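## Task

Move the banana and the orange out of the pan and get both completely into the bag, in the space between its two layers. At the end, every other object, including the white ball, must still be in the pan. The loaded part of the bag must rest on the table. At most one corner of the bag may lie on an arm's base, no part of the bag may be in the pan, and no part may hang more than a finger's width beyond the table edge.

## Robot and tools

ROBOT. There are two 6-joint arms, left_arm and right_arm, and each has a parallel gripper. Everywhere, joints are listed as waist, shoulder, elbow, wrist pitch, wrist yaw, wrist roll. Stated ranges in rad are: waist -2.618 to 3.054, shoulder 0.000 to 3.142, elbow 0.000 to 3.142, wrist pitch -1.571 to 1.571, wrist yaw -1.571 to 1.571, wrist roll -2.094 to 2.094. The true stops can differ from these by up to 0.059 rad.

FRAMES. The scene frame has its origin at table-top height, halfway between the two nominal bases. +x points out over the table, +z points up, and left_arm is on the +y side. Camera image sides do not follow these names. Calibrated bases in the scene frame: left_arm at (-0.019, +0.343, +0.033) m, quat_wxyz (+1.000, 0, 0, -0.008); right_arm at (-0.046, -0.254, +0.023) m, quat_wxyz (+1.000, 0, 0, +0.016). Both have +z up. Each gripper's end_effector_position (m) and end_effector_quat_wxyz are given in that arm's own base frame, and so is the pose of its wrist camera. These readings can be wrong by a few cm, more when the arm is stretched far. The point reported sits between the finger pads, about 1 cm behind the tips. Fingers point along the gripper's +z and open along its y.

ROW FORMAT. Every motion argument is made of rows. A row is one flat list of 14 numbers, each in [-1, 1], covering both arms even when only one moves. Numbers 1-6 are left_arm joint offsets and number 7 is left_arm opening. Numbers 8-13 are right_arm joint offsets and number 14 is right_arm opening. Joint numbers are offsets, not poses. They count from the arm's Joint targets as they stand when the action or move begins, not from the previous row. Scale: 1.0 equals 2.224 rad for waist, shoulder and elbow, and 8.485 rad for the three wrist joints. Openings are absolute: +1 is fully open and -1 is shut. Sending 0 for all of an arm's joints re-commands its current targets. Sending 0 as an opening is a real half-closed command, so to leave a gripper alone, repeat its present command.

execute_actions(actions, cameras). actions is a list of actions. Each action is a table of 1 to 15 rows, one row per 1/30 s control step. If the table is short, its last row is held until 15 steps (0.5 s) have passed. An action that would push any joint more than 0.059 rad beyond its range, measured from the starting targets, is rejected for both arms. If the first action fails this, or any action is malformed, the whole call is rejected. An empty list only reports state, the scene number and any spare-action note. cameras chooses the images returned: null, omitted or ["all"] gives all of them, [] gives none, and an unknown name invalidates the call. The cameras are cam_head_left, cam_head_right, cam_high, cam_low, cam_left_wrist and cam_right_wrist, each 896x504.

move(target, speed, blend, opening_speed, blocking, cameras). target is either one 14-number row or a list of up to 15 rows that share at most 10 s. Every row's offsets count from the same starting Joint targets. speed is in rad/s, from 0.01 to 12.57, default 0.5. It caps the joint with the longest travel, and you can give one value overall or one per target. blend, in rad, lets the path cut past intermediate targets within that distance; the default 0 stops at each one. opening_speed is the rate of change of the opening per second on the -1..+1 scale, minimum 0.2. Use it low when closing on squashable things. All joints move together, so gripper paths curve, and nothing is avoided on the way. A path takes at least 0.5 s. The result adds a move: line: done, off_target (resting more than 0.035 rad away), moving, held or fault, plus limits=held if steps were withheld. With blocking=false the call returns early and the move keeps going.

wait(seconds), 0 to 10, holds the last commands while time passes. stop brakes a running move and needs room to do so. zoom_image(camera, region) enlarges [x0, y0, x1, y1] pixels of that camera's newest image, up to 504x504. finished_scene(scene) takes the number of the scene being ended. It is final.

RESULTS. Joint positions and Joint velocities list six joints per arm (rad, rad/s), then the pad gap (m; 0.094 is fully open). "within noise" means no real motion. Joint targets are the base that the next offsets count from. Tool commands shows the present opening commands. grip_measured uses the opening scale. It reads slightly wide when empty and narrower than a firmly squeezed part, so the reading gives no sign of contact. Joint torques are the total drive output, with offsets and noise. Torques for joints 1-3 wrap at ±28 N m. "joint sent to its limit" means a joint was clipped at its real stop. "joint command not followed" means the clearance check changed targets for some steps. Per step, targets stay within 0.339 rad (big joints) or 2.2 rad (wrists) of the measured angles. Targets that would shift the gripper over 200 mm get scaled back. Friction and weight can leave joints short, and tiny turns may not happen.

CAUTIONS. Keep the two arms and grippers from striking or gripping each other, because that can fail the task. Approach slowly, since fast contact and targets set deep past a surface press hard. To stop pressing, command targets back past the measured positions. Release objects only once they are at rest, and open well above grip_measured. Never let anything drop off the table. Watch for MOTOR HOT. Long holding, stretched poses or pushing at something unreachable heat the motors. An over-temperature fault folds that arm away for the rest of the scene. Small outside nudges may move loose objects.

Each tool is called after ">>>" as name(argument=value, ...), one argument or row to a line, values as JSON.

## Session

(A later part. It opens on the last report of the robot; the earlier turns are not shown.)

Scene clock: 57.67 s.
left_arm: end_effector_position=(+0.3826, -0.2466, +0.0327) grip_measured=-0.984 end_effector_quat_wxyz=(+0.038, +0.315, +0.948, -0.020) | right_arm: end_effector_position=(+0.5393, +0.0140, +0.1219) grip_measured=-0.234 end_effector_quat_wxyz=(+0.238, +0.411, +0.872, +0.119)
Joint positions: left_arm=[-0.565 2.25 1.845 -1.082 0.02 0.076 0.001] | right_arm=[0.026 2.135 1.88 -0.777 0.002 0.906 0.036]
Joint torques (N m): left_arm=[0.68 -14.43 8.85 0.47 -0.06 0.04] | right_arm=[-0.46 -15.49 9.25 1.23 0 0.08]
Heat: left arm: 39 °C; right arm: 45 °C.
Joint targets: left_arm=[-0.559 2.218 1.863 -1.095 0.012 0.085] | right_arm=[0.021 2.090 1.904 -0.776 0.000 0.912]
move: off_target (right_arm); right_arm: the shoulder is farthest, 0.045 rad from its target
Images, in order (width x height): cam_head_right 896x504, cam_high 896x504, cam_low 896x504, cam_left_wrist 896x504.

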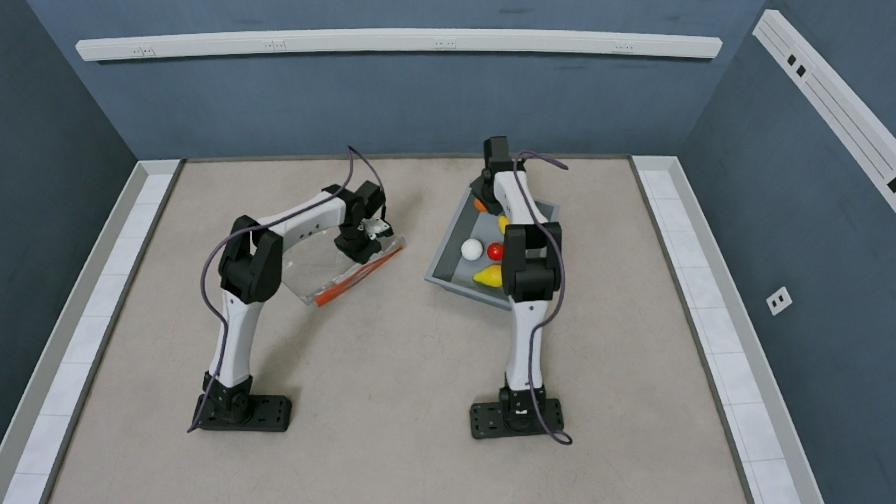

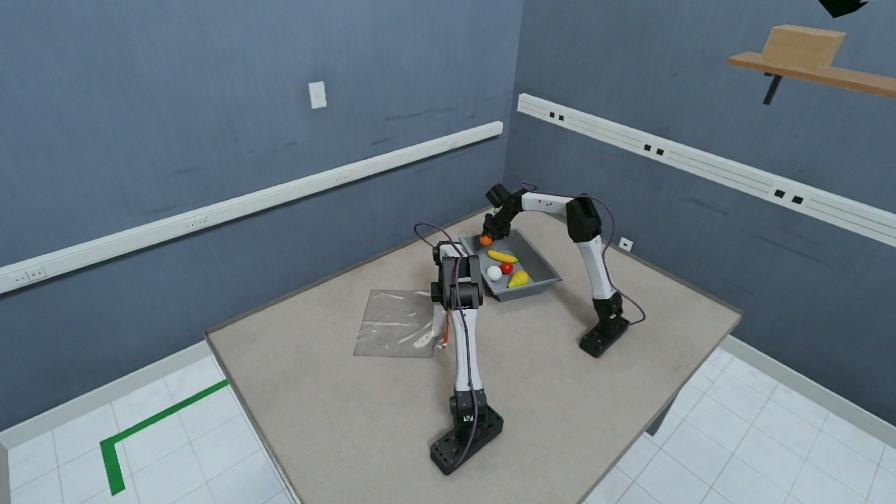

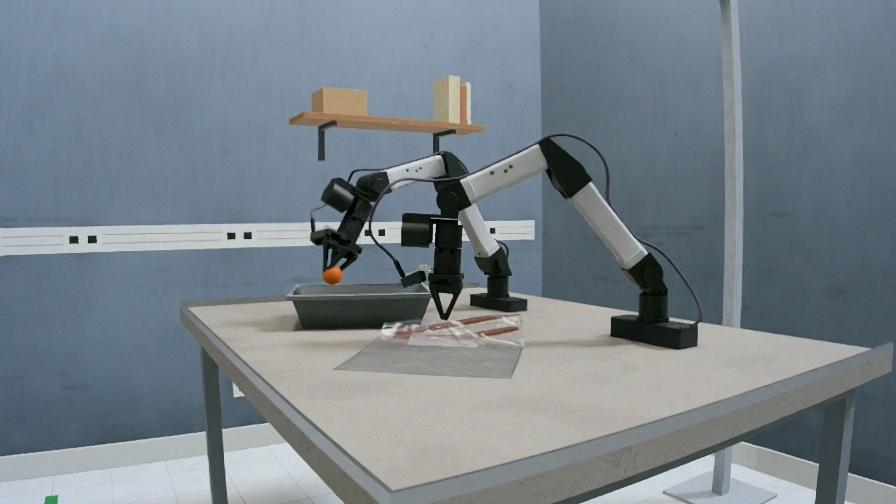

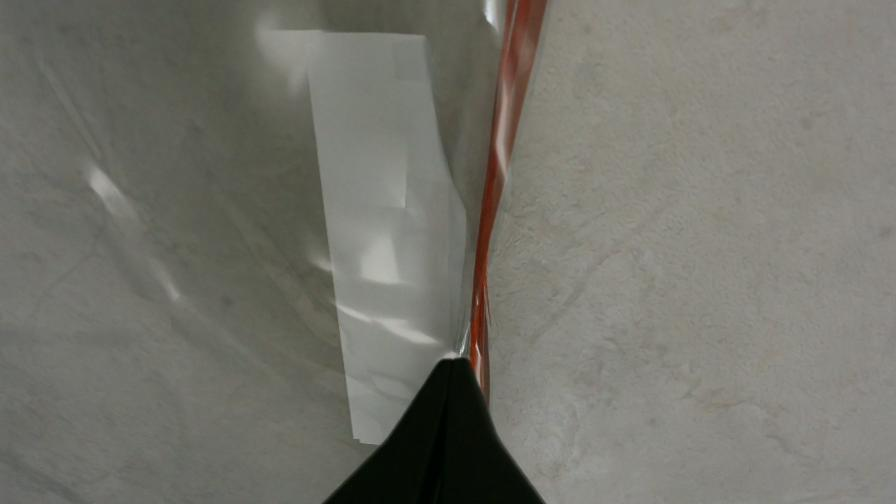

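>>> move(
  target=[0, -0.0171, 0.0872, -0.0236, 0, 0, -1.0, 0, 0, 0, 0, 0, 0, -0.25],
  speed=0.2,
  cameras=["cam_left_wrist", "cam_low", "cam_head_right"],
)

>>> zoom_image(
  camera="cam_low",
  region=[320, 250, 540, 390],
)

>>> zoom_image(
  camera="cam_head_right",
  region=[260, 160, 480, 340],
)

Scene clock: 60.10 s.
left_arm: end_effector_position=(+0.3845, -0.2478, +0.0963) grip_measured=-0.984 end_effector_quat_wxyz=(+0.052, +0.315, +0.947, -0.023) | right_arm: end_effector_position=(+0.5393, +0.0140, +0.1219) grip_measured=-0.234 end_effector_quat_wxyz=(+0.238, +0.411, +0.872, +0.119)
Joint positions: left_arm=[-0.565 2.214 2.037 -1.282 0.02 0.076 0.001] | right_arm=[0.026 2.135 1.88 -0.777 0.002 0.906 0.036]
Joint torques (N m): left_arm=[0.68 -14.46 9.14 0.53 -0.06 0.04] | right_arm=[-0.49 -15.49 9.25 1.22 0 0.09]
Heat: left arm: 39 °C; right arm: 46 °C.
Joint targets: left_arm=[-0.559 2.180 2.057 -1.295 0.012 0.085] | right_arm=[0.021 2.090 1.904 -0.776 0.000 0.912]
move: off_target (right_arm); right_arm: the shoulder is farthest, 0.045 rad from its target
Images, in order (width x height): cam_head_right 896x504, cam_low 896x504, cam_left_wrist 896x504.

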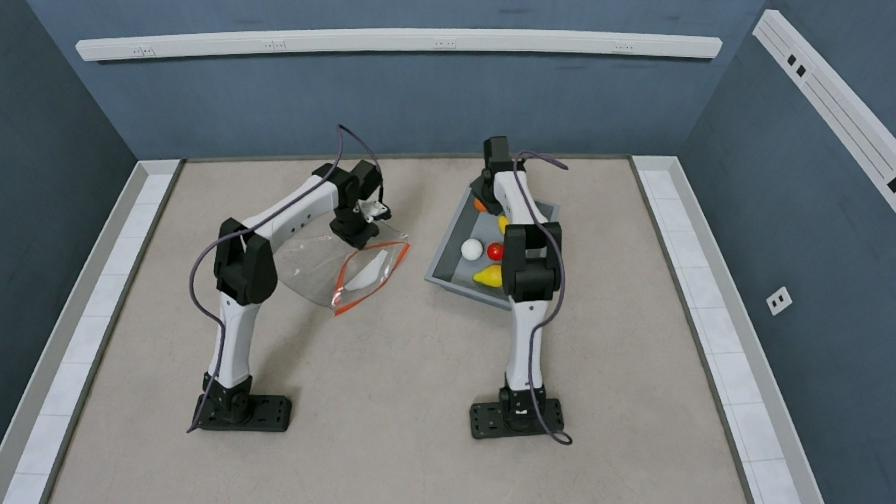

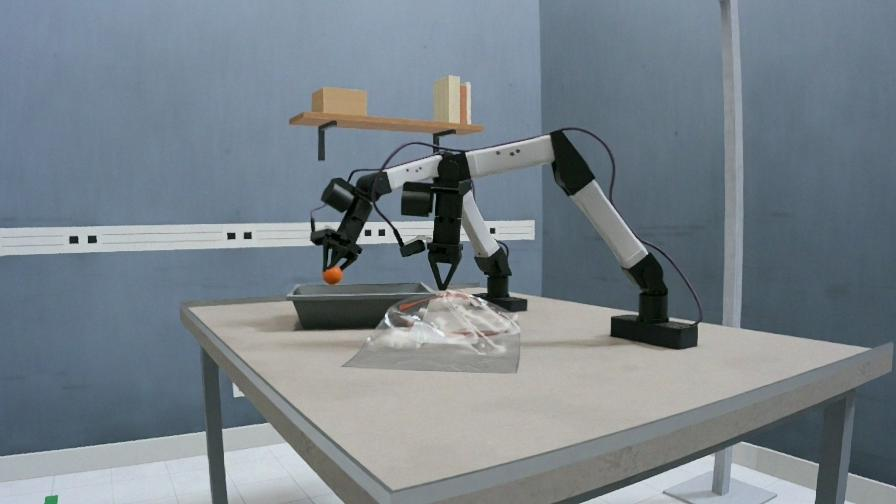

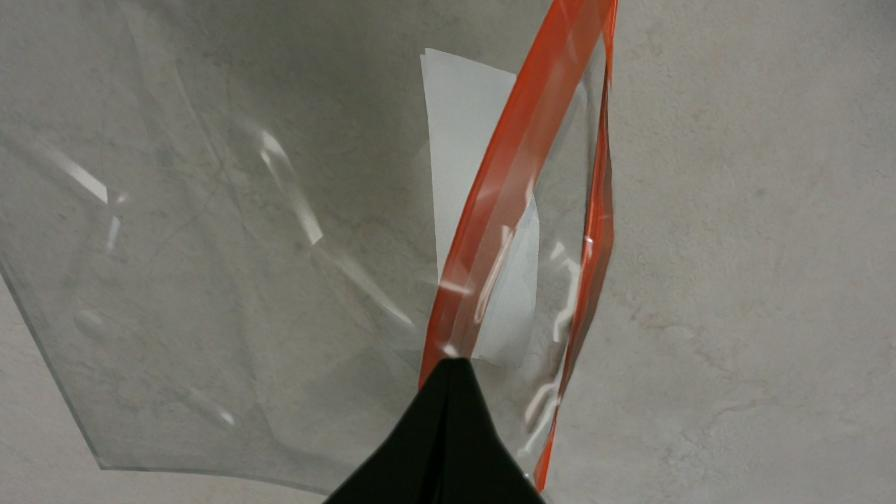

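Scaled by 2.291 from the camera's 896x504 image, which has a finer 1280x720 frame.

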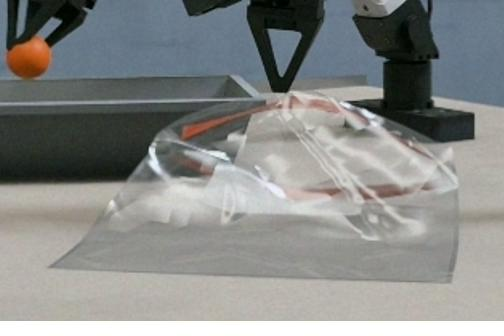

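Scaled by 2.291 from the camera's 896x504 image, which has a finer 1280x720 frame.

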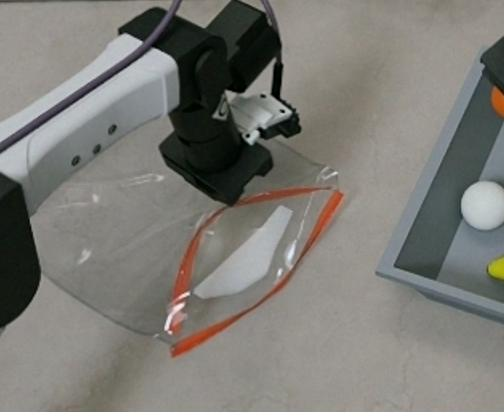

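>>> move(
  target=[0, 0, 0, 0, 0, 0, -1.0, 0.2963, -0.42, -0.5504, 0.0533, 0, -0.1075, -0.25],
  speed=0.8,
  cameras=["cam_right_wrist", "cam_left_wrist", "cam_head_right"],
)

Scene clock: 63.87 s.
left_arm: end_effector_position=(+0.3843, -0.2477, +0.0963) grip_measured=-0.984 end_effector_quat_wxyz=(+0.051, +0.315, +0.947, -0.023) | right_arm: end_effector_position=(+0.2554, +0.2036, +0.1099) grip_measured=-0.234 end_effector_quat_wxyz=(+0.336, -0.305, +0.883, +0.119)
Joint positions: left_arm=[-0.565 2.214 2.037 -1.284 0.02 0.076 0.001] | right_arm=[0.674 1.177 0.68 -0.345 0.001 0.008 0.036]
Joint torques (N m): left_arm=[0.72 -14.46 9.17 0.52 -0.05 0.03] | right_arm=[0.68 -5.46 7.01 1.72 -0.04 -0.06]
Heat: left arm: 41 °C; right arm: 46 °C.
Joint targets: left_arm=[-0.559 2.180 2.057 -1.295 0.012 0.085] | right_arm=[0.680 1.156 0.679 -0.324 0.000 0.000]
move: done
Images, in order (width x height): cam_head_right 896x504, cam_left_wrist 896x504, cam_right_wrist 896x504.

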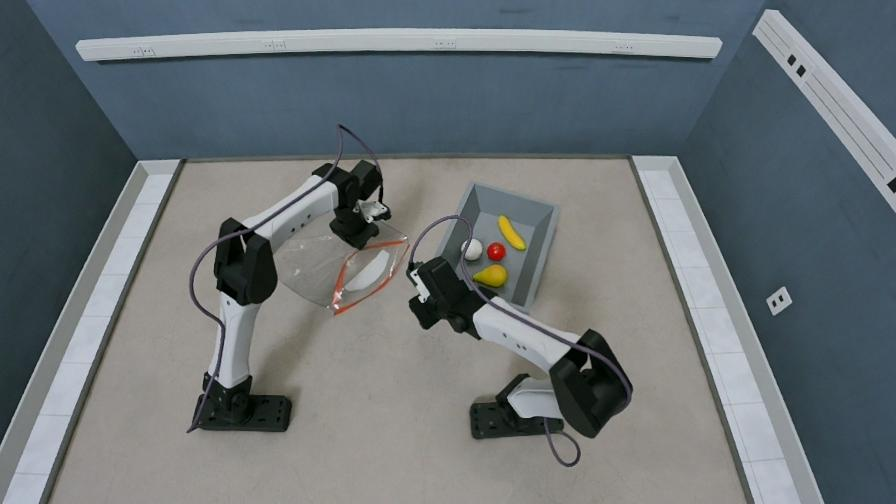

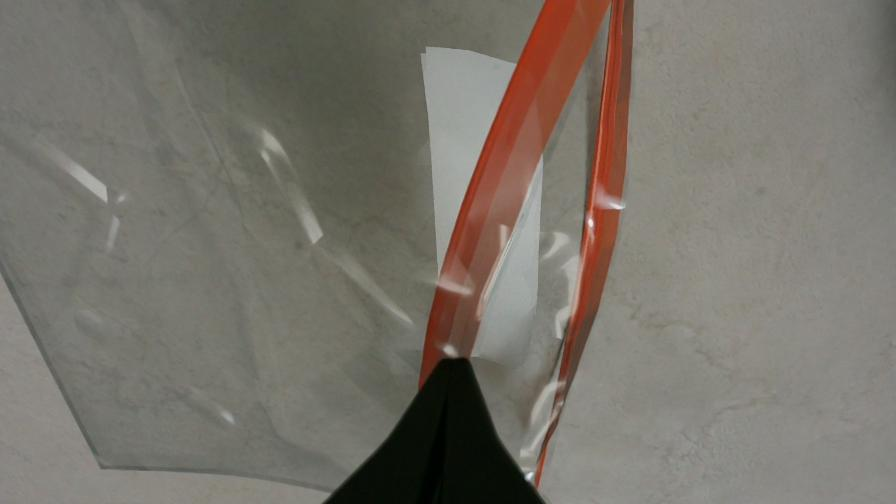

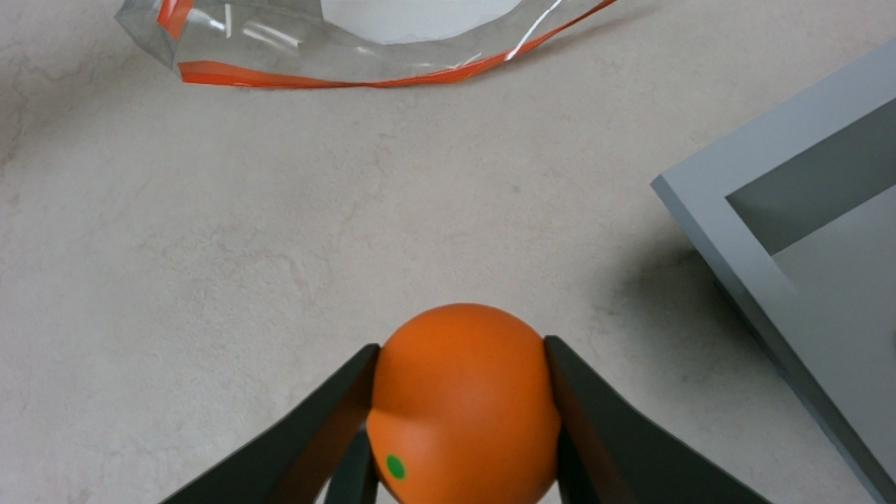

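>>> move(
  target=[0, 0, 0, 0, 0, 0, -1.0, 0.0647, 0.2572, -0.0567, 0.1126, 0, 0, -0.25],
  speed=0.6,
  cameras=["cam_right_wrist", "cam_left_wrist", "cam_low"],
)

>>> zoom_image(
  camera="cam_low",
  region=[320, 210, 540, 390],
)

Scene clock: 69.47 s.
left_arm: end_effector_position=(+0.3843, -0.2477, +0.0963) grip_measured=-0.984 end_effector_quat_wxyz=(+0.051, +0.315, +0.947, -0.023) | right_arm: end_effector_position=(+0.2871, +0.3062, +0.0434) grip_measured=-0.234 end_effector_quat_wxyz=(+0.445, -0.344, +0.803, +0.194)
Joint positions: left_arm=[-0.565 2.214 2.037 -1.284 0.02 0.076 0.001] | right_arm=[0.818 1.719 0.555 0.609 0.001 0.007 0.036]
Joint torques (N m): left_arm=[0.66 -14.49 9.18 0.53 -0.05 0.04] | right_arm=[0.64 -5.81 5.15 2.07 -0.04 -0.04]
Heat: left arm: 43 °C; right arm: 44 °C.
Joint targets: left_arm=[-0.559 2.180 2.057 -1.295 0.012 0.085] | right_arm=[0.824 1.728 0.553 0.632 0.000 0.000]
move: done
Images, in order (width x height): cam_low 896x504, cam_left_wrist 896x504, cam_right_wrist 896x504.

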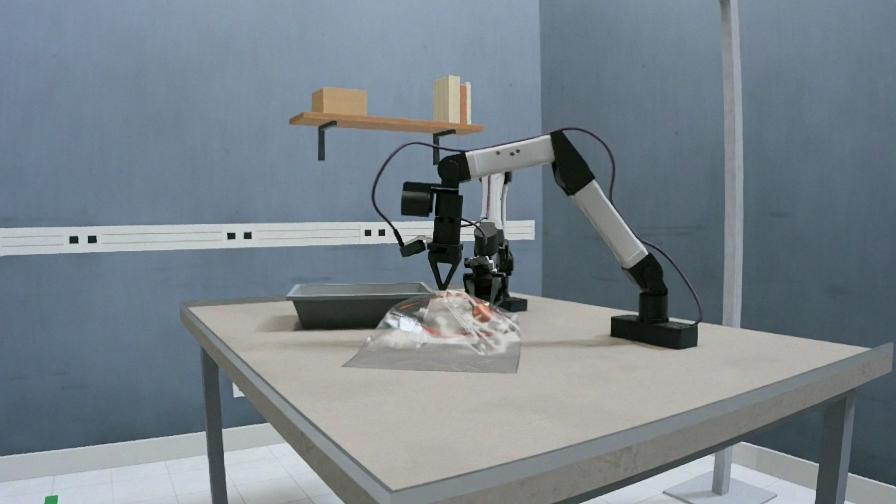

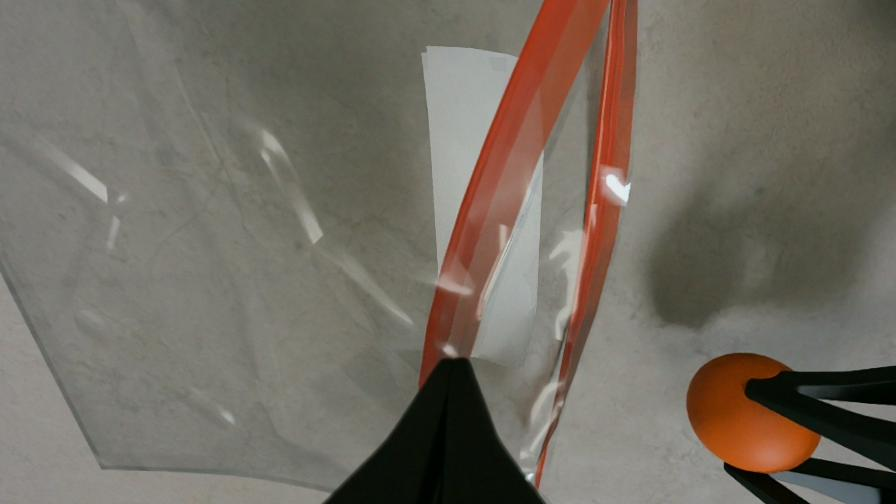

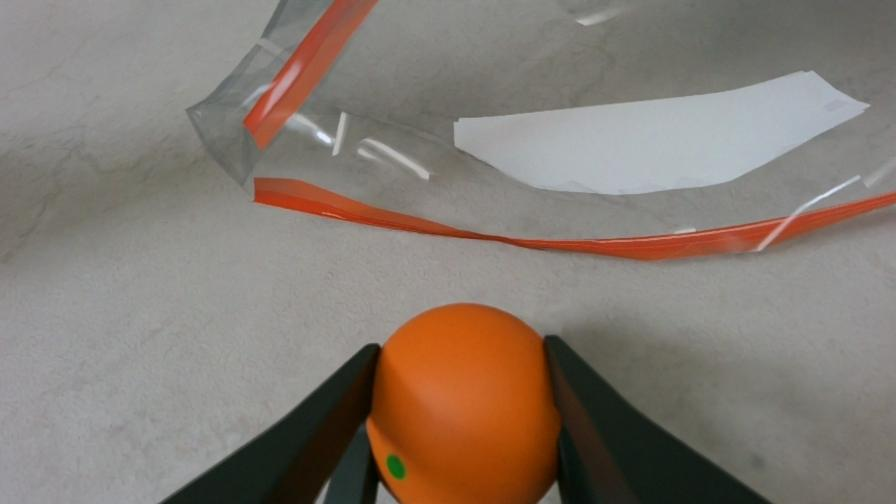

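Scaled by 2.291 from the camera's 896x504 image, which has a finer 1280x720 frame.

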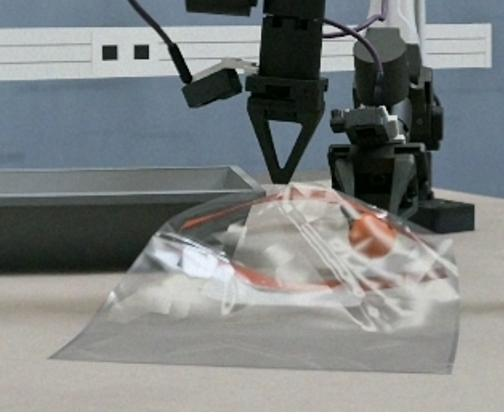

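>>> move(
  target=[
    [0, 0, 0, 0, 0, 0, -1.0, 0, 0.0985, 0.1434, -0.0107, 0, 0, -0.25],
    [0, 0, 0, 0, 0, 0, -1.0, 0, 0.2023, 0.2689, -0.0164, 0, 0, -0.25],
  ],
  speed=[0.3, 0.25],
  blend=[0.04, 0],
  cameras=["cam_right_wrist", "cam_left_wrist", "cam_low"],
)

>>> zoom_image(
  camera="cam_low",
  region=[320, 210, 540, 390],
)

Scene clock: 72.97 s.
left_arm: end_effector_position=(+0.3842, -0.2476, +0.0963) grip_measured=-0.984 end_effector_quat_wxyz=(+0.051, +0.315, +0.947, -0.023) | right_arm: end_effector_position=(+0.3786, +0.4039, +0.0237) grip_measured=-0.234 end_effector_quat_wxyz=(+0.448, -0.344, +0.802, +0.196)
Joint positions: left_arm=[-0.565 2.214 2.037 -1.284 0.02 0.076 0.001] | right_arm=[0.818 2.164 1.126 0.49 0.001 0.007 0.036]
Joint torques (N m): left_arm=[0.61 -14.46 9.17 0.53 -0.06 0.04] | right_arm=[0.61 -9.51 8.24 1.82 -0.03 -0.04]
Heat: left arm: 44 °C; right arm: 44 °C.
Joint targets: left_arm=[-0.559 2.180 2.057 -1.295 0.012 0.085] | right_arm=[0.824 2.178 1.151 0.493 0.000 0.000]
move: done
Images, in order (width x height): cam_low 896x504, cam_left_wrist 896x504, cam_right_wrist 896x504.

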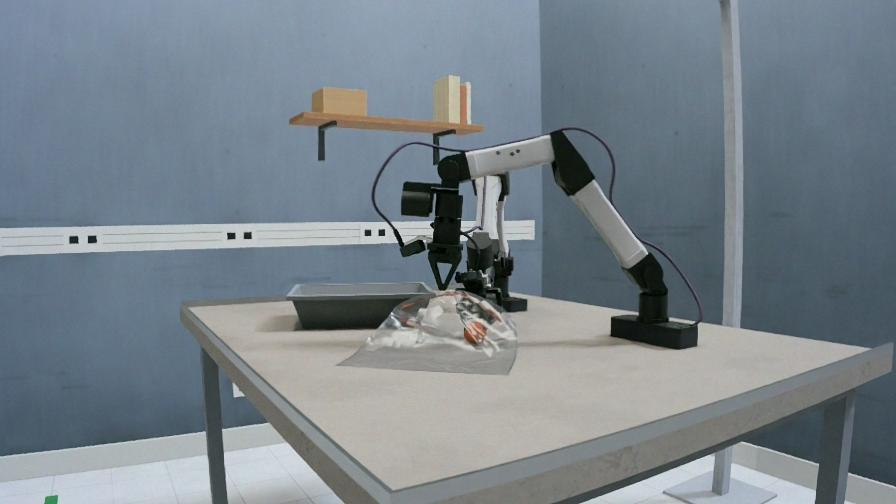

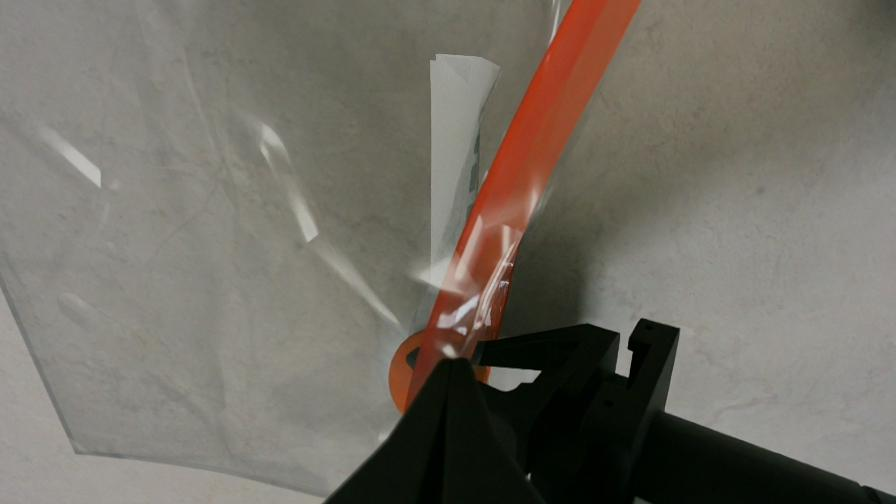

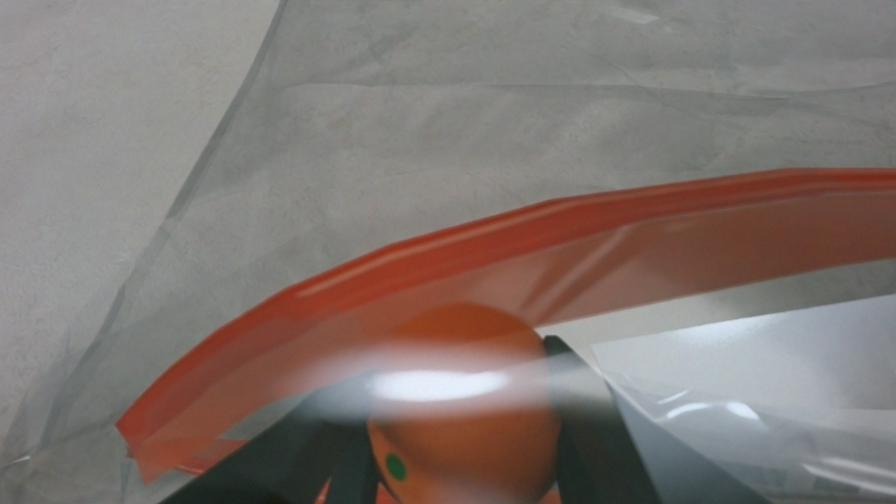

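Scaled by 2.291 from the camera's 896x504 image, which has a finer 1280x720 frame.

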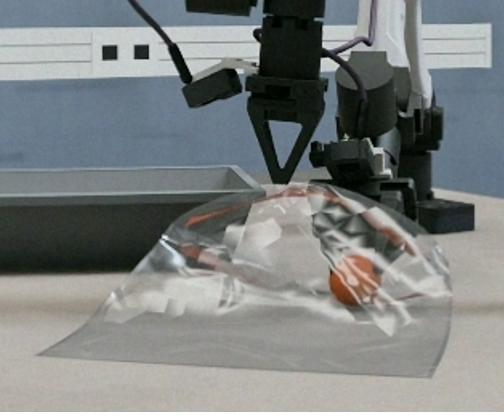

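>>> move(
  target=[0, 0, 0, 0, 0, 0, -1.0, 0, 0.0297, 0.0315, -0.0007, 0, 0, -0.25],
  speed=0.2,
  cameras=["cam_right_wrist", "cam_left_wrist", "cam_low"],
)

>>> zoom_image(
  camera="cam_low",
  region=[320, 210, 540, 390],
)

Scene clock: 74.47 s.
left_arm: end_effector_position=(+0.3846, -0.2469, +0.0963) grip_measured=-0.985 end_effector_quat_wxyz=(+0.051, +0.314, +0.948, -0.023) | right_arm: end_effector_position=(+0.3908, +0.4172, +0.0228) grip_measured=-0.234 end_effector_quat_wxyz=(+0.457, -0.343, +0.796, +0.199)
Joint positions: left_arm=[-0.563 2.214 2.037 -1.284 0.02 0.076 0.001] | right_arm=[0.818 2.22 1.202 0.49 0.001 0.005 0.036]
Joint torques (N m): left_arm=[0.57 -14.48 9.16 0.53 -0.05 0.03] | right_arm=[0.59 -9.11 7.83 1.79 -0.04 -0.01]
Heat: left arm: 44 °C; right arm: 44 °C.
Joint targets: left_arm=[-0.559 2.180 2.057 -1.295 0.011 0.085] | right_arm=[0.824 2.244 1.221 0.487 0.000 0.000]
move: done
Images, in order (width x height): cam_low 896x504, cam_left_wrist 896x504, cam_right_wrist 896x504.

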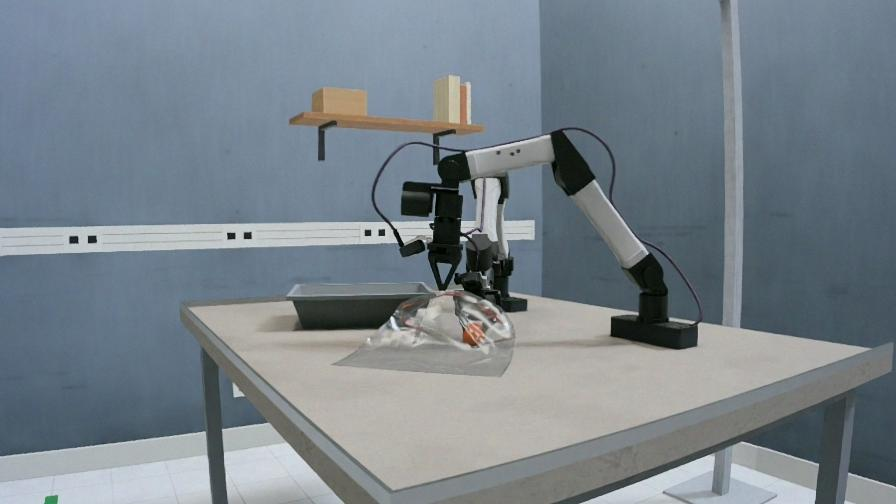

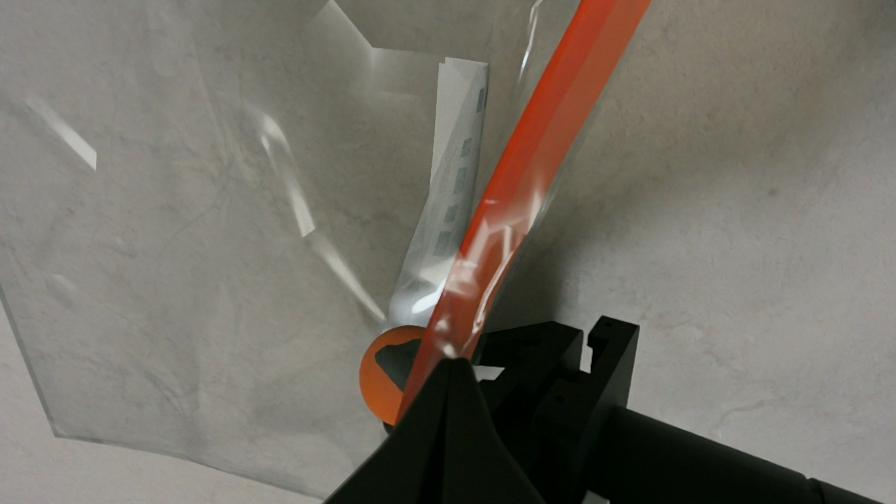

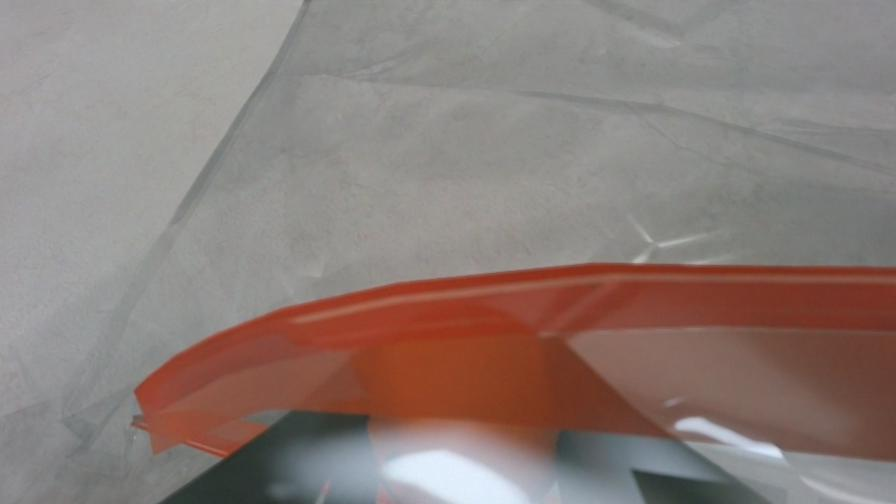

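Scaled by 2.291 from the camera's 896x504 image, which has a finer 1280x720 frame.

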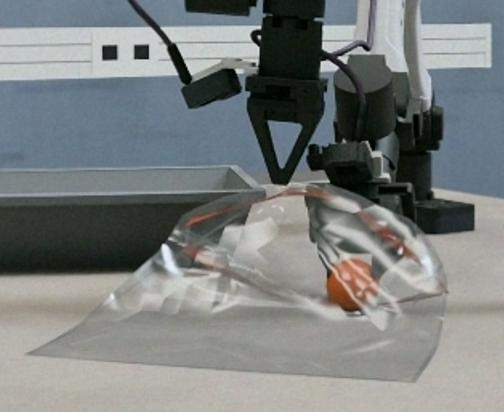

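>>> move(
  target=[0, 0, 0, 0, 0, 0, -1.0, 0, 0, 0, 0, 0, 0, 0.1],
  opening_speed=0.8,
  cameras=["cam_right_wrist", "cam_left_wrist", "cam_low"],
)

>>> zoom_image(
  camera="cam_low",
  region=[320, 210, 540, 390],
)

Scene clock: 75.67 s.
left_arm: end_effector_position=(+0.3846, -0.2469, +0.0963) grip_measured=-0.985 end_effector_quat_wxyz=(+0.051, +0.314, +0.948, -0.023) | right_arm: end_effector_position=(+0.3894, +0.4157, +0.0153) grip_measured=+0.099 end_effector_quat_wxyz=(+0.449, -0.345, +0.801, +0.196)
Joint positions: left_arm=[-0.563 2.214 2.037 -1.284 0.02 0.076 0.001] | right_arm=[0.818 2.23 1.202 0.482 0.001 0.005 0.052]
Joint torques (N m): left_arm=[0.55 -14.45 9.14 0.52 -0.07 0.03] | right_arm=[0.61 -10.03 7.76 1.85 -0.04 -0.02]
Heat: left arm: 44 °C; right arm: 44 °C.
Joint targets: left_arm=[-0.559 2.180 2.057 -1.295 0.011 0.085] | right_arm=[0.824 2.244 1.221 0.487 0.000 0.000]
move: done
Images, in order (width x height): cam_low 896x504, cam_left_wrist 896x504, cam_right_wrist 896x504.

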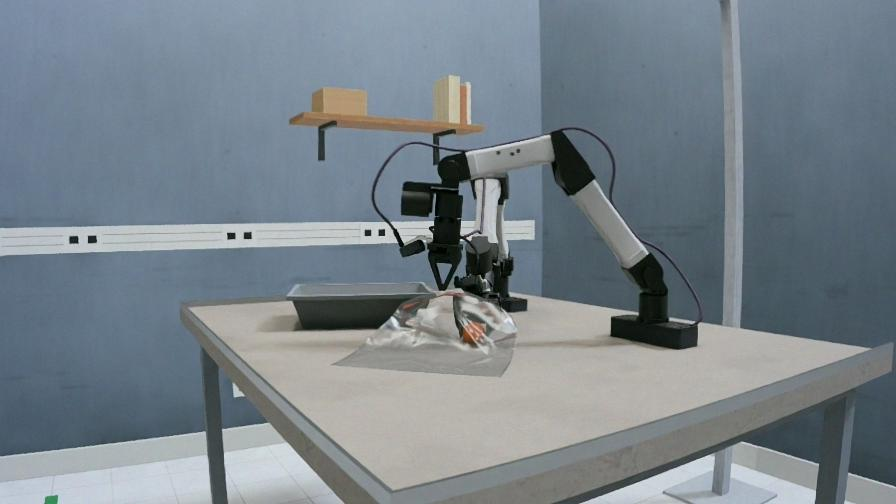

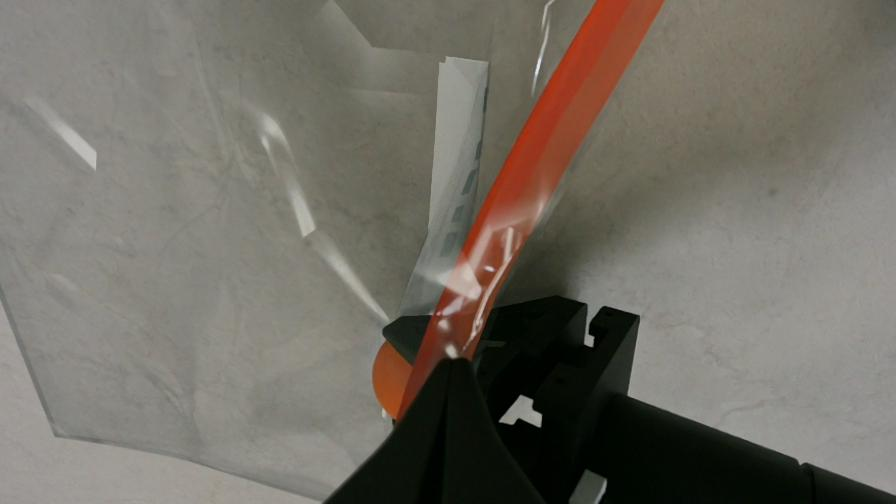

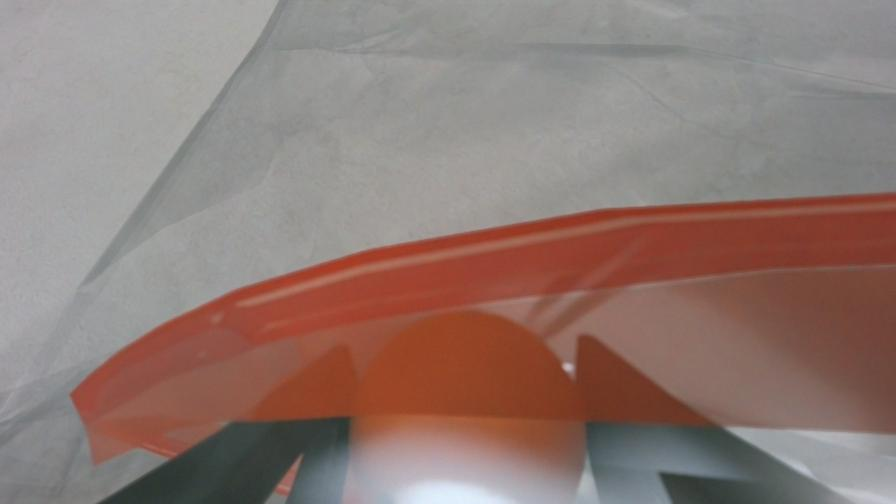

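Scaled by 2.291 from the camera's 896x504 image, which has a finer 1280x720 frame.

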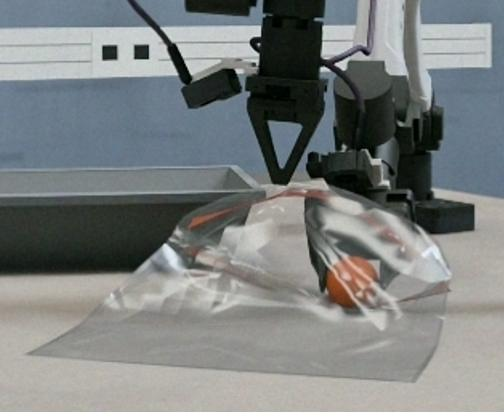

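>>> move(
  target=[0, 0, 0, 0, 0, 0, -1.0, 0, 0, 0, 0, 0, 0, -0.12],
  opening_speed=0.4,
  cameras=["cam_right_wrist", "cam_left_wrist", "cam_low"],
)

Scene clock: 78.70 s.
left_arm: end_effector_position=(+0.3846, -0.2469, +0.0963) grip_measured=-0.985 end_effector_quat_wxyz=(+0.051, +0.314, +0.948, -0.023) | right_arm: end_effector_position=(+0.3894, +0.4157, +0.0153) grip_measured=-0.118 end_effector_quat_wxyz=(+0.449, -0.345, +0.801, +0.196)
Joint positions: left_arm=[-0.563 2.214 2.037 -1.284 0.02 0.076 0.001] | right_arm=[0.818 2.23 1.202 0.482 0.001 0.005 0.041]
Joint torques (N m): left_arm=[0.58 -14.46 9.18 0.53 -0.05 0.04] | right_arm=[0.58 -10.04 7.79 1.85 -0.03 -0.01]
Heat: left arm: 45 °C; right arm: 44 °C.
Joint targets: left_arm=[-0.559 2.180 2.057 -1.295 0.011 0.085] | right_arm=[0.824 2.244 1.221 0.487 0.000 0.000]
move: done
Images, in order (width x height): cam_low 896x504, cam_left_wrist 896x504, cam_right_wrist 896x504.

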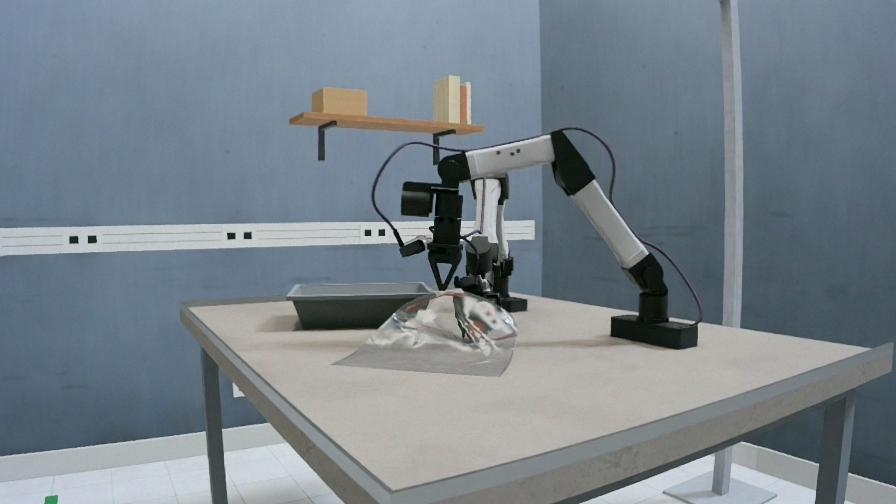

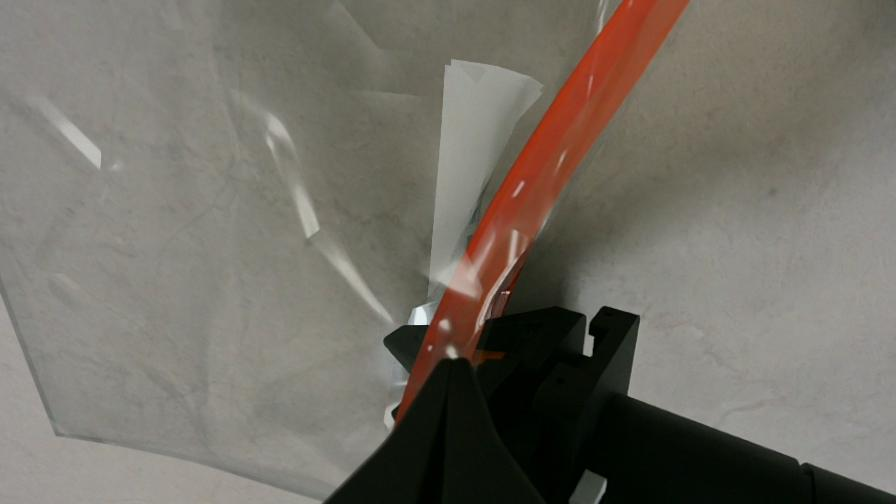

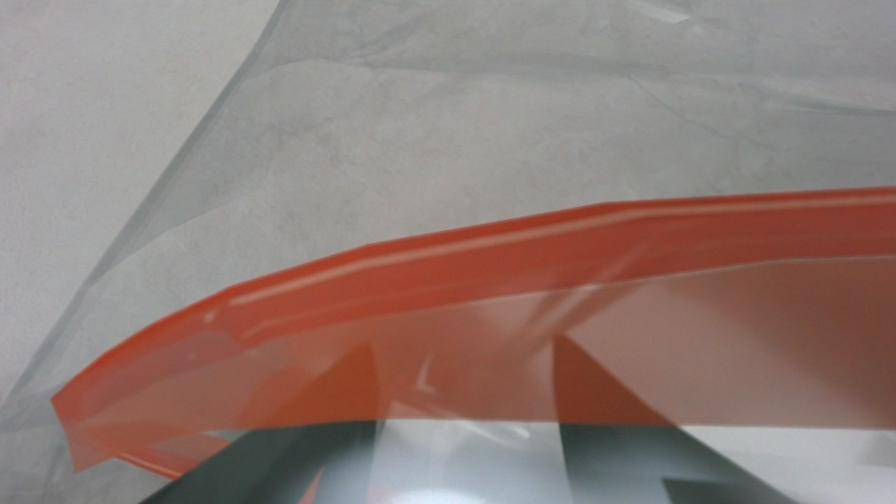

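>>> move(
  target=[0, 0, 0, 0, 0, 0, -1.0, 0, 0, 0, 0, 0, 0, 0.7],
  opening_speed=1.5,
  cameras=["cam_right_wrist", "cam_left_wrist", "cam_head_left", "cam_head_right"],
)

>>> zoom_image(
  camera="cam_head_right",
  region=[280, 180, 480, 340],
)

Scene clock: 81.00 s.
left_arm: end_effector_position=(+0.3846, -0.2469, +0.0963) grip_measured=-0.985 end_effector_quat_wxyz=(+0.051, +0.314, +0.948, -0.023) | right_arm: end_effector_position=(+0.3894, +0.4157, +0.0153) grip_measured=+0.699 end_effector_quat_wxyz=(+0.449, -0.345, +0.801, +0.196)
Joint positions: left_arm=[-0.563 2.214 2.037 -1.284 0.02 0.076 0.001] | right_arm=[0.818 2.23 1.202 0.482 0.001 0.005 0.08]
Joint torques (N m): left_arm=[0.58 -14.49 9.14 0.53 -0.05 0.03] | right_arm=[0.68 -10.02 7.77 1.86 -0.03 -0.01]
Heat: left arm: 46 °C; right arm: 44 °C.
Joint targets: left_arm=[-0.559 2.180 2.057 -1.295 0.011 0.085] | right_arm=[0.824 2.244 1.221 0.487 0.000 0.000]
move: done
Images, in order (width x height): cam_head_left 896x504, cam_head_right 896x504, cam_left_wrist 896x504, cam_right_wrist 896x504.

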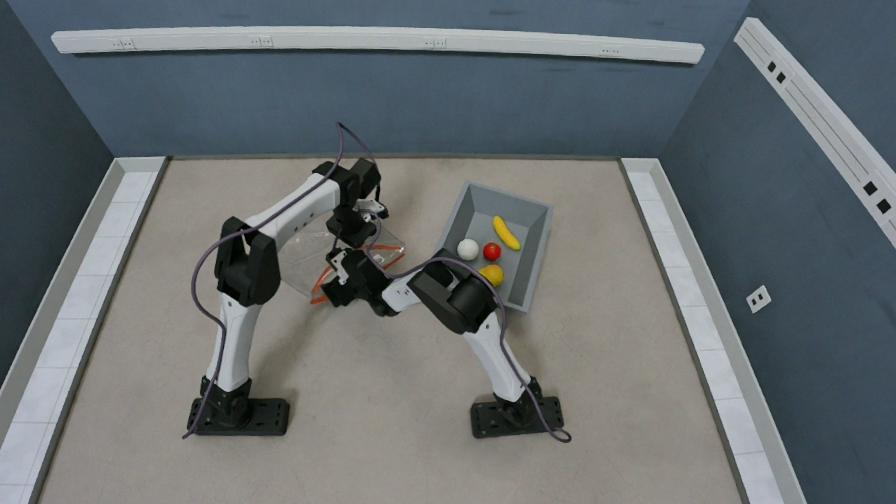

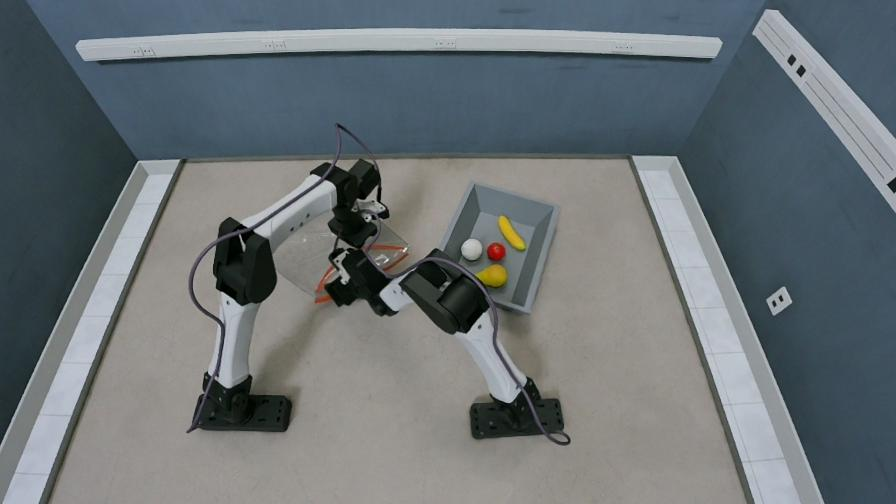

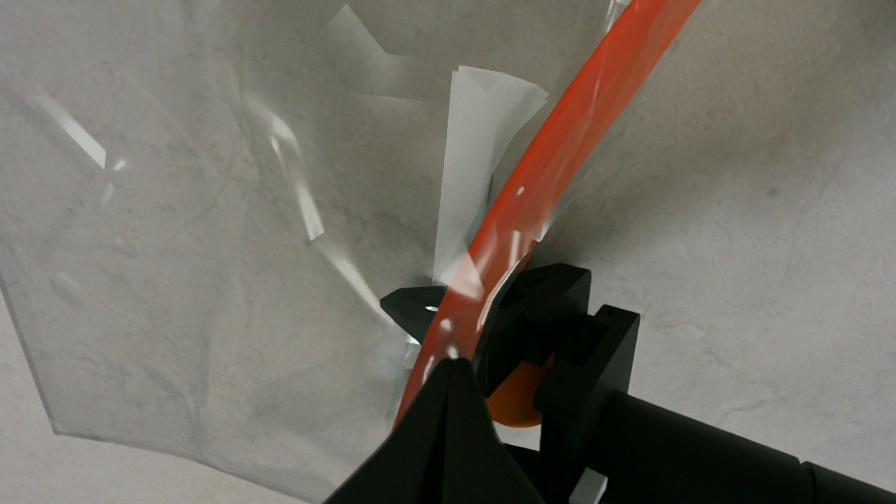

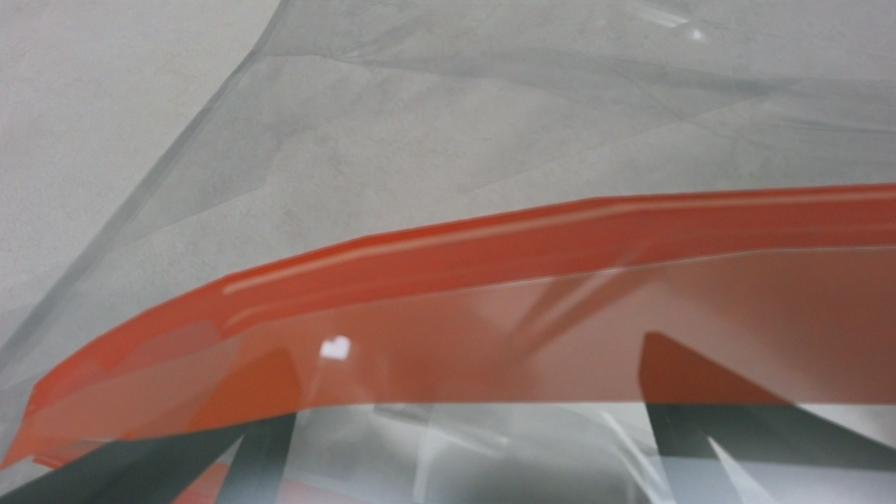

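Scaled by 2.520 from the camera's 896x504 image, which has a finer 1280x720 frame.

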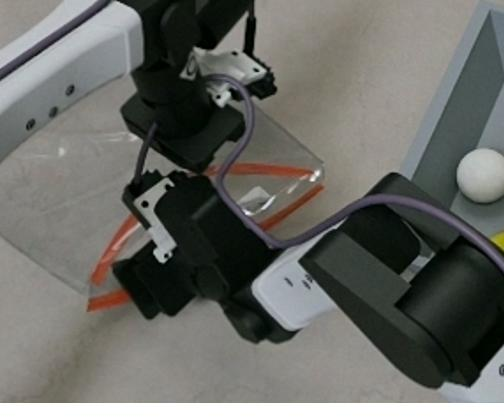

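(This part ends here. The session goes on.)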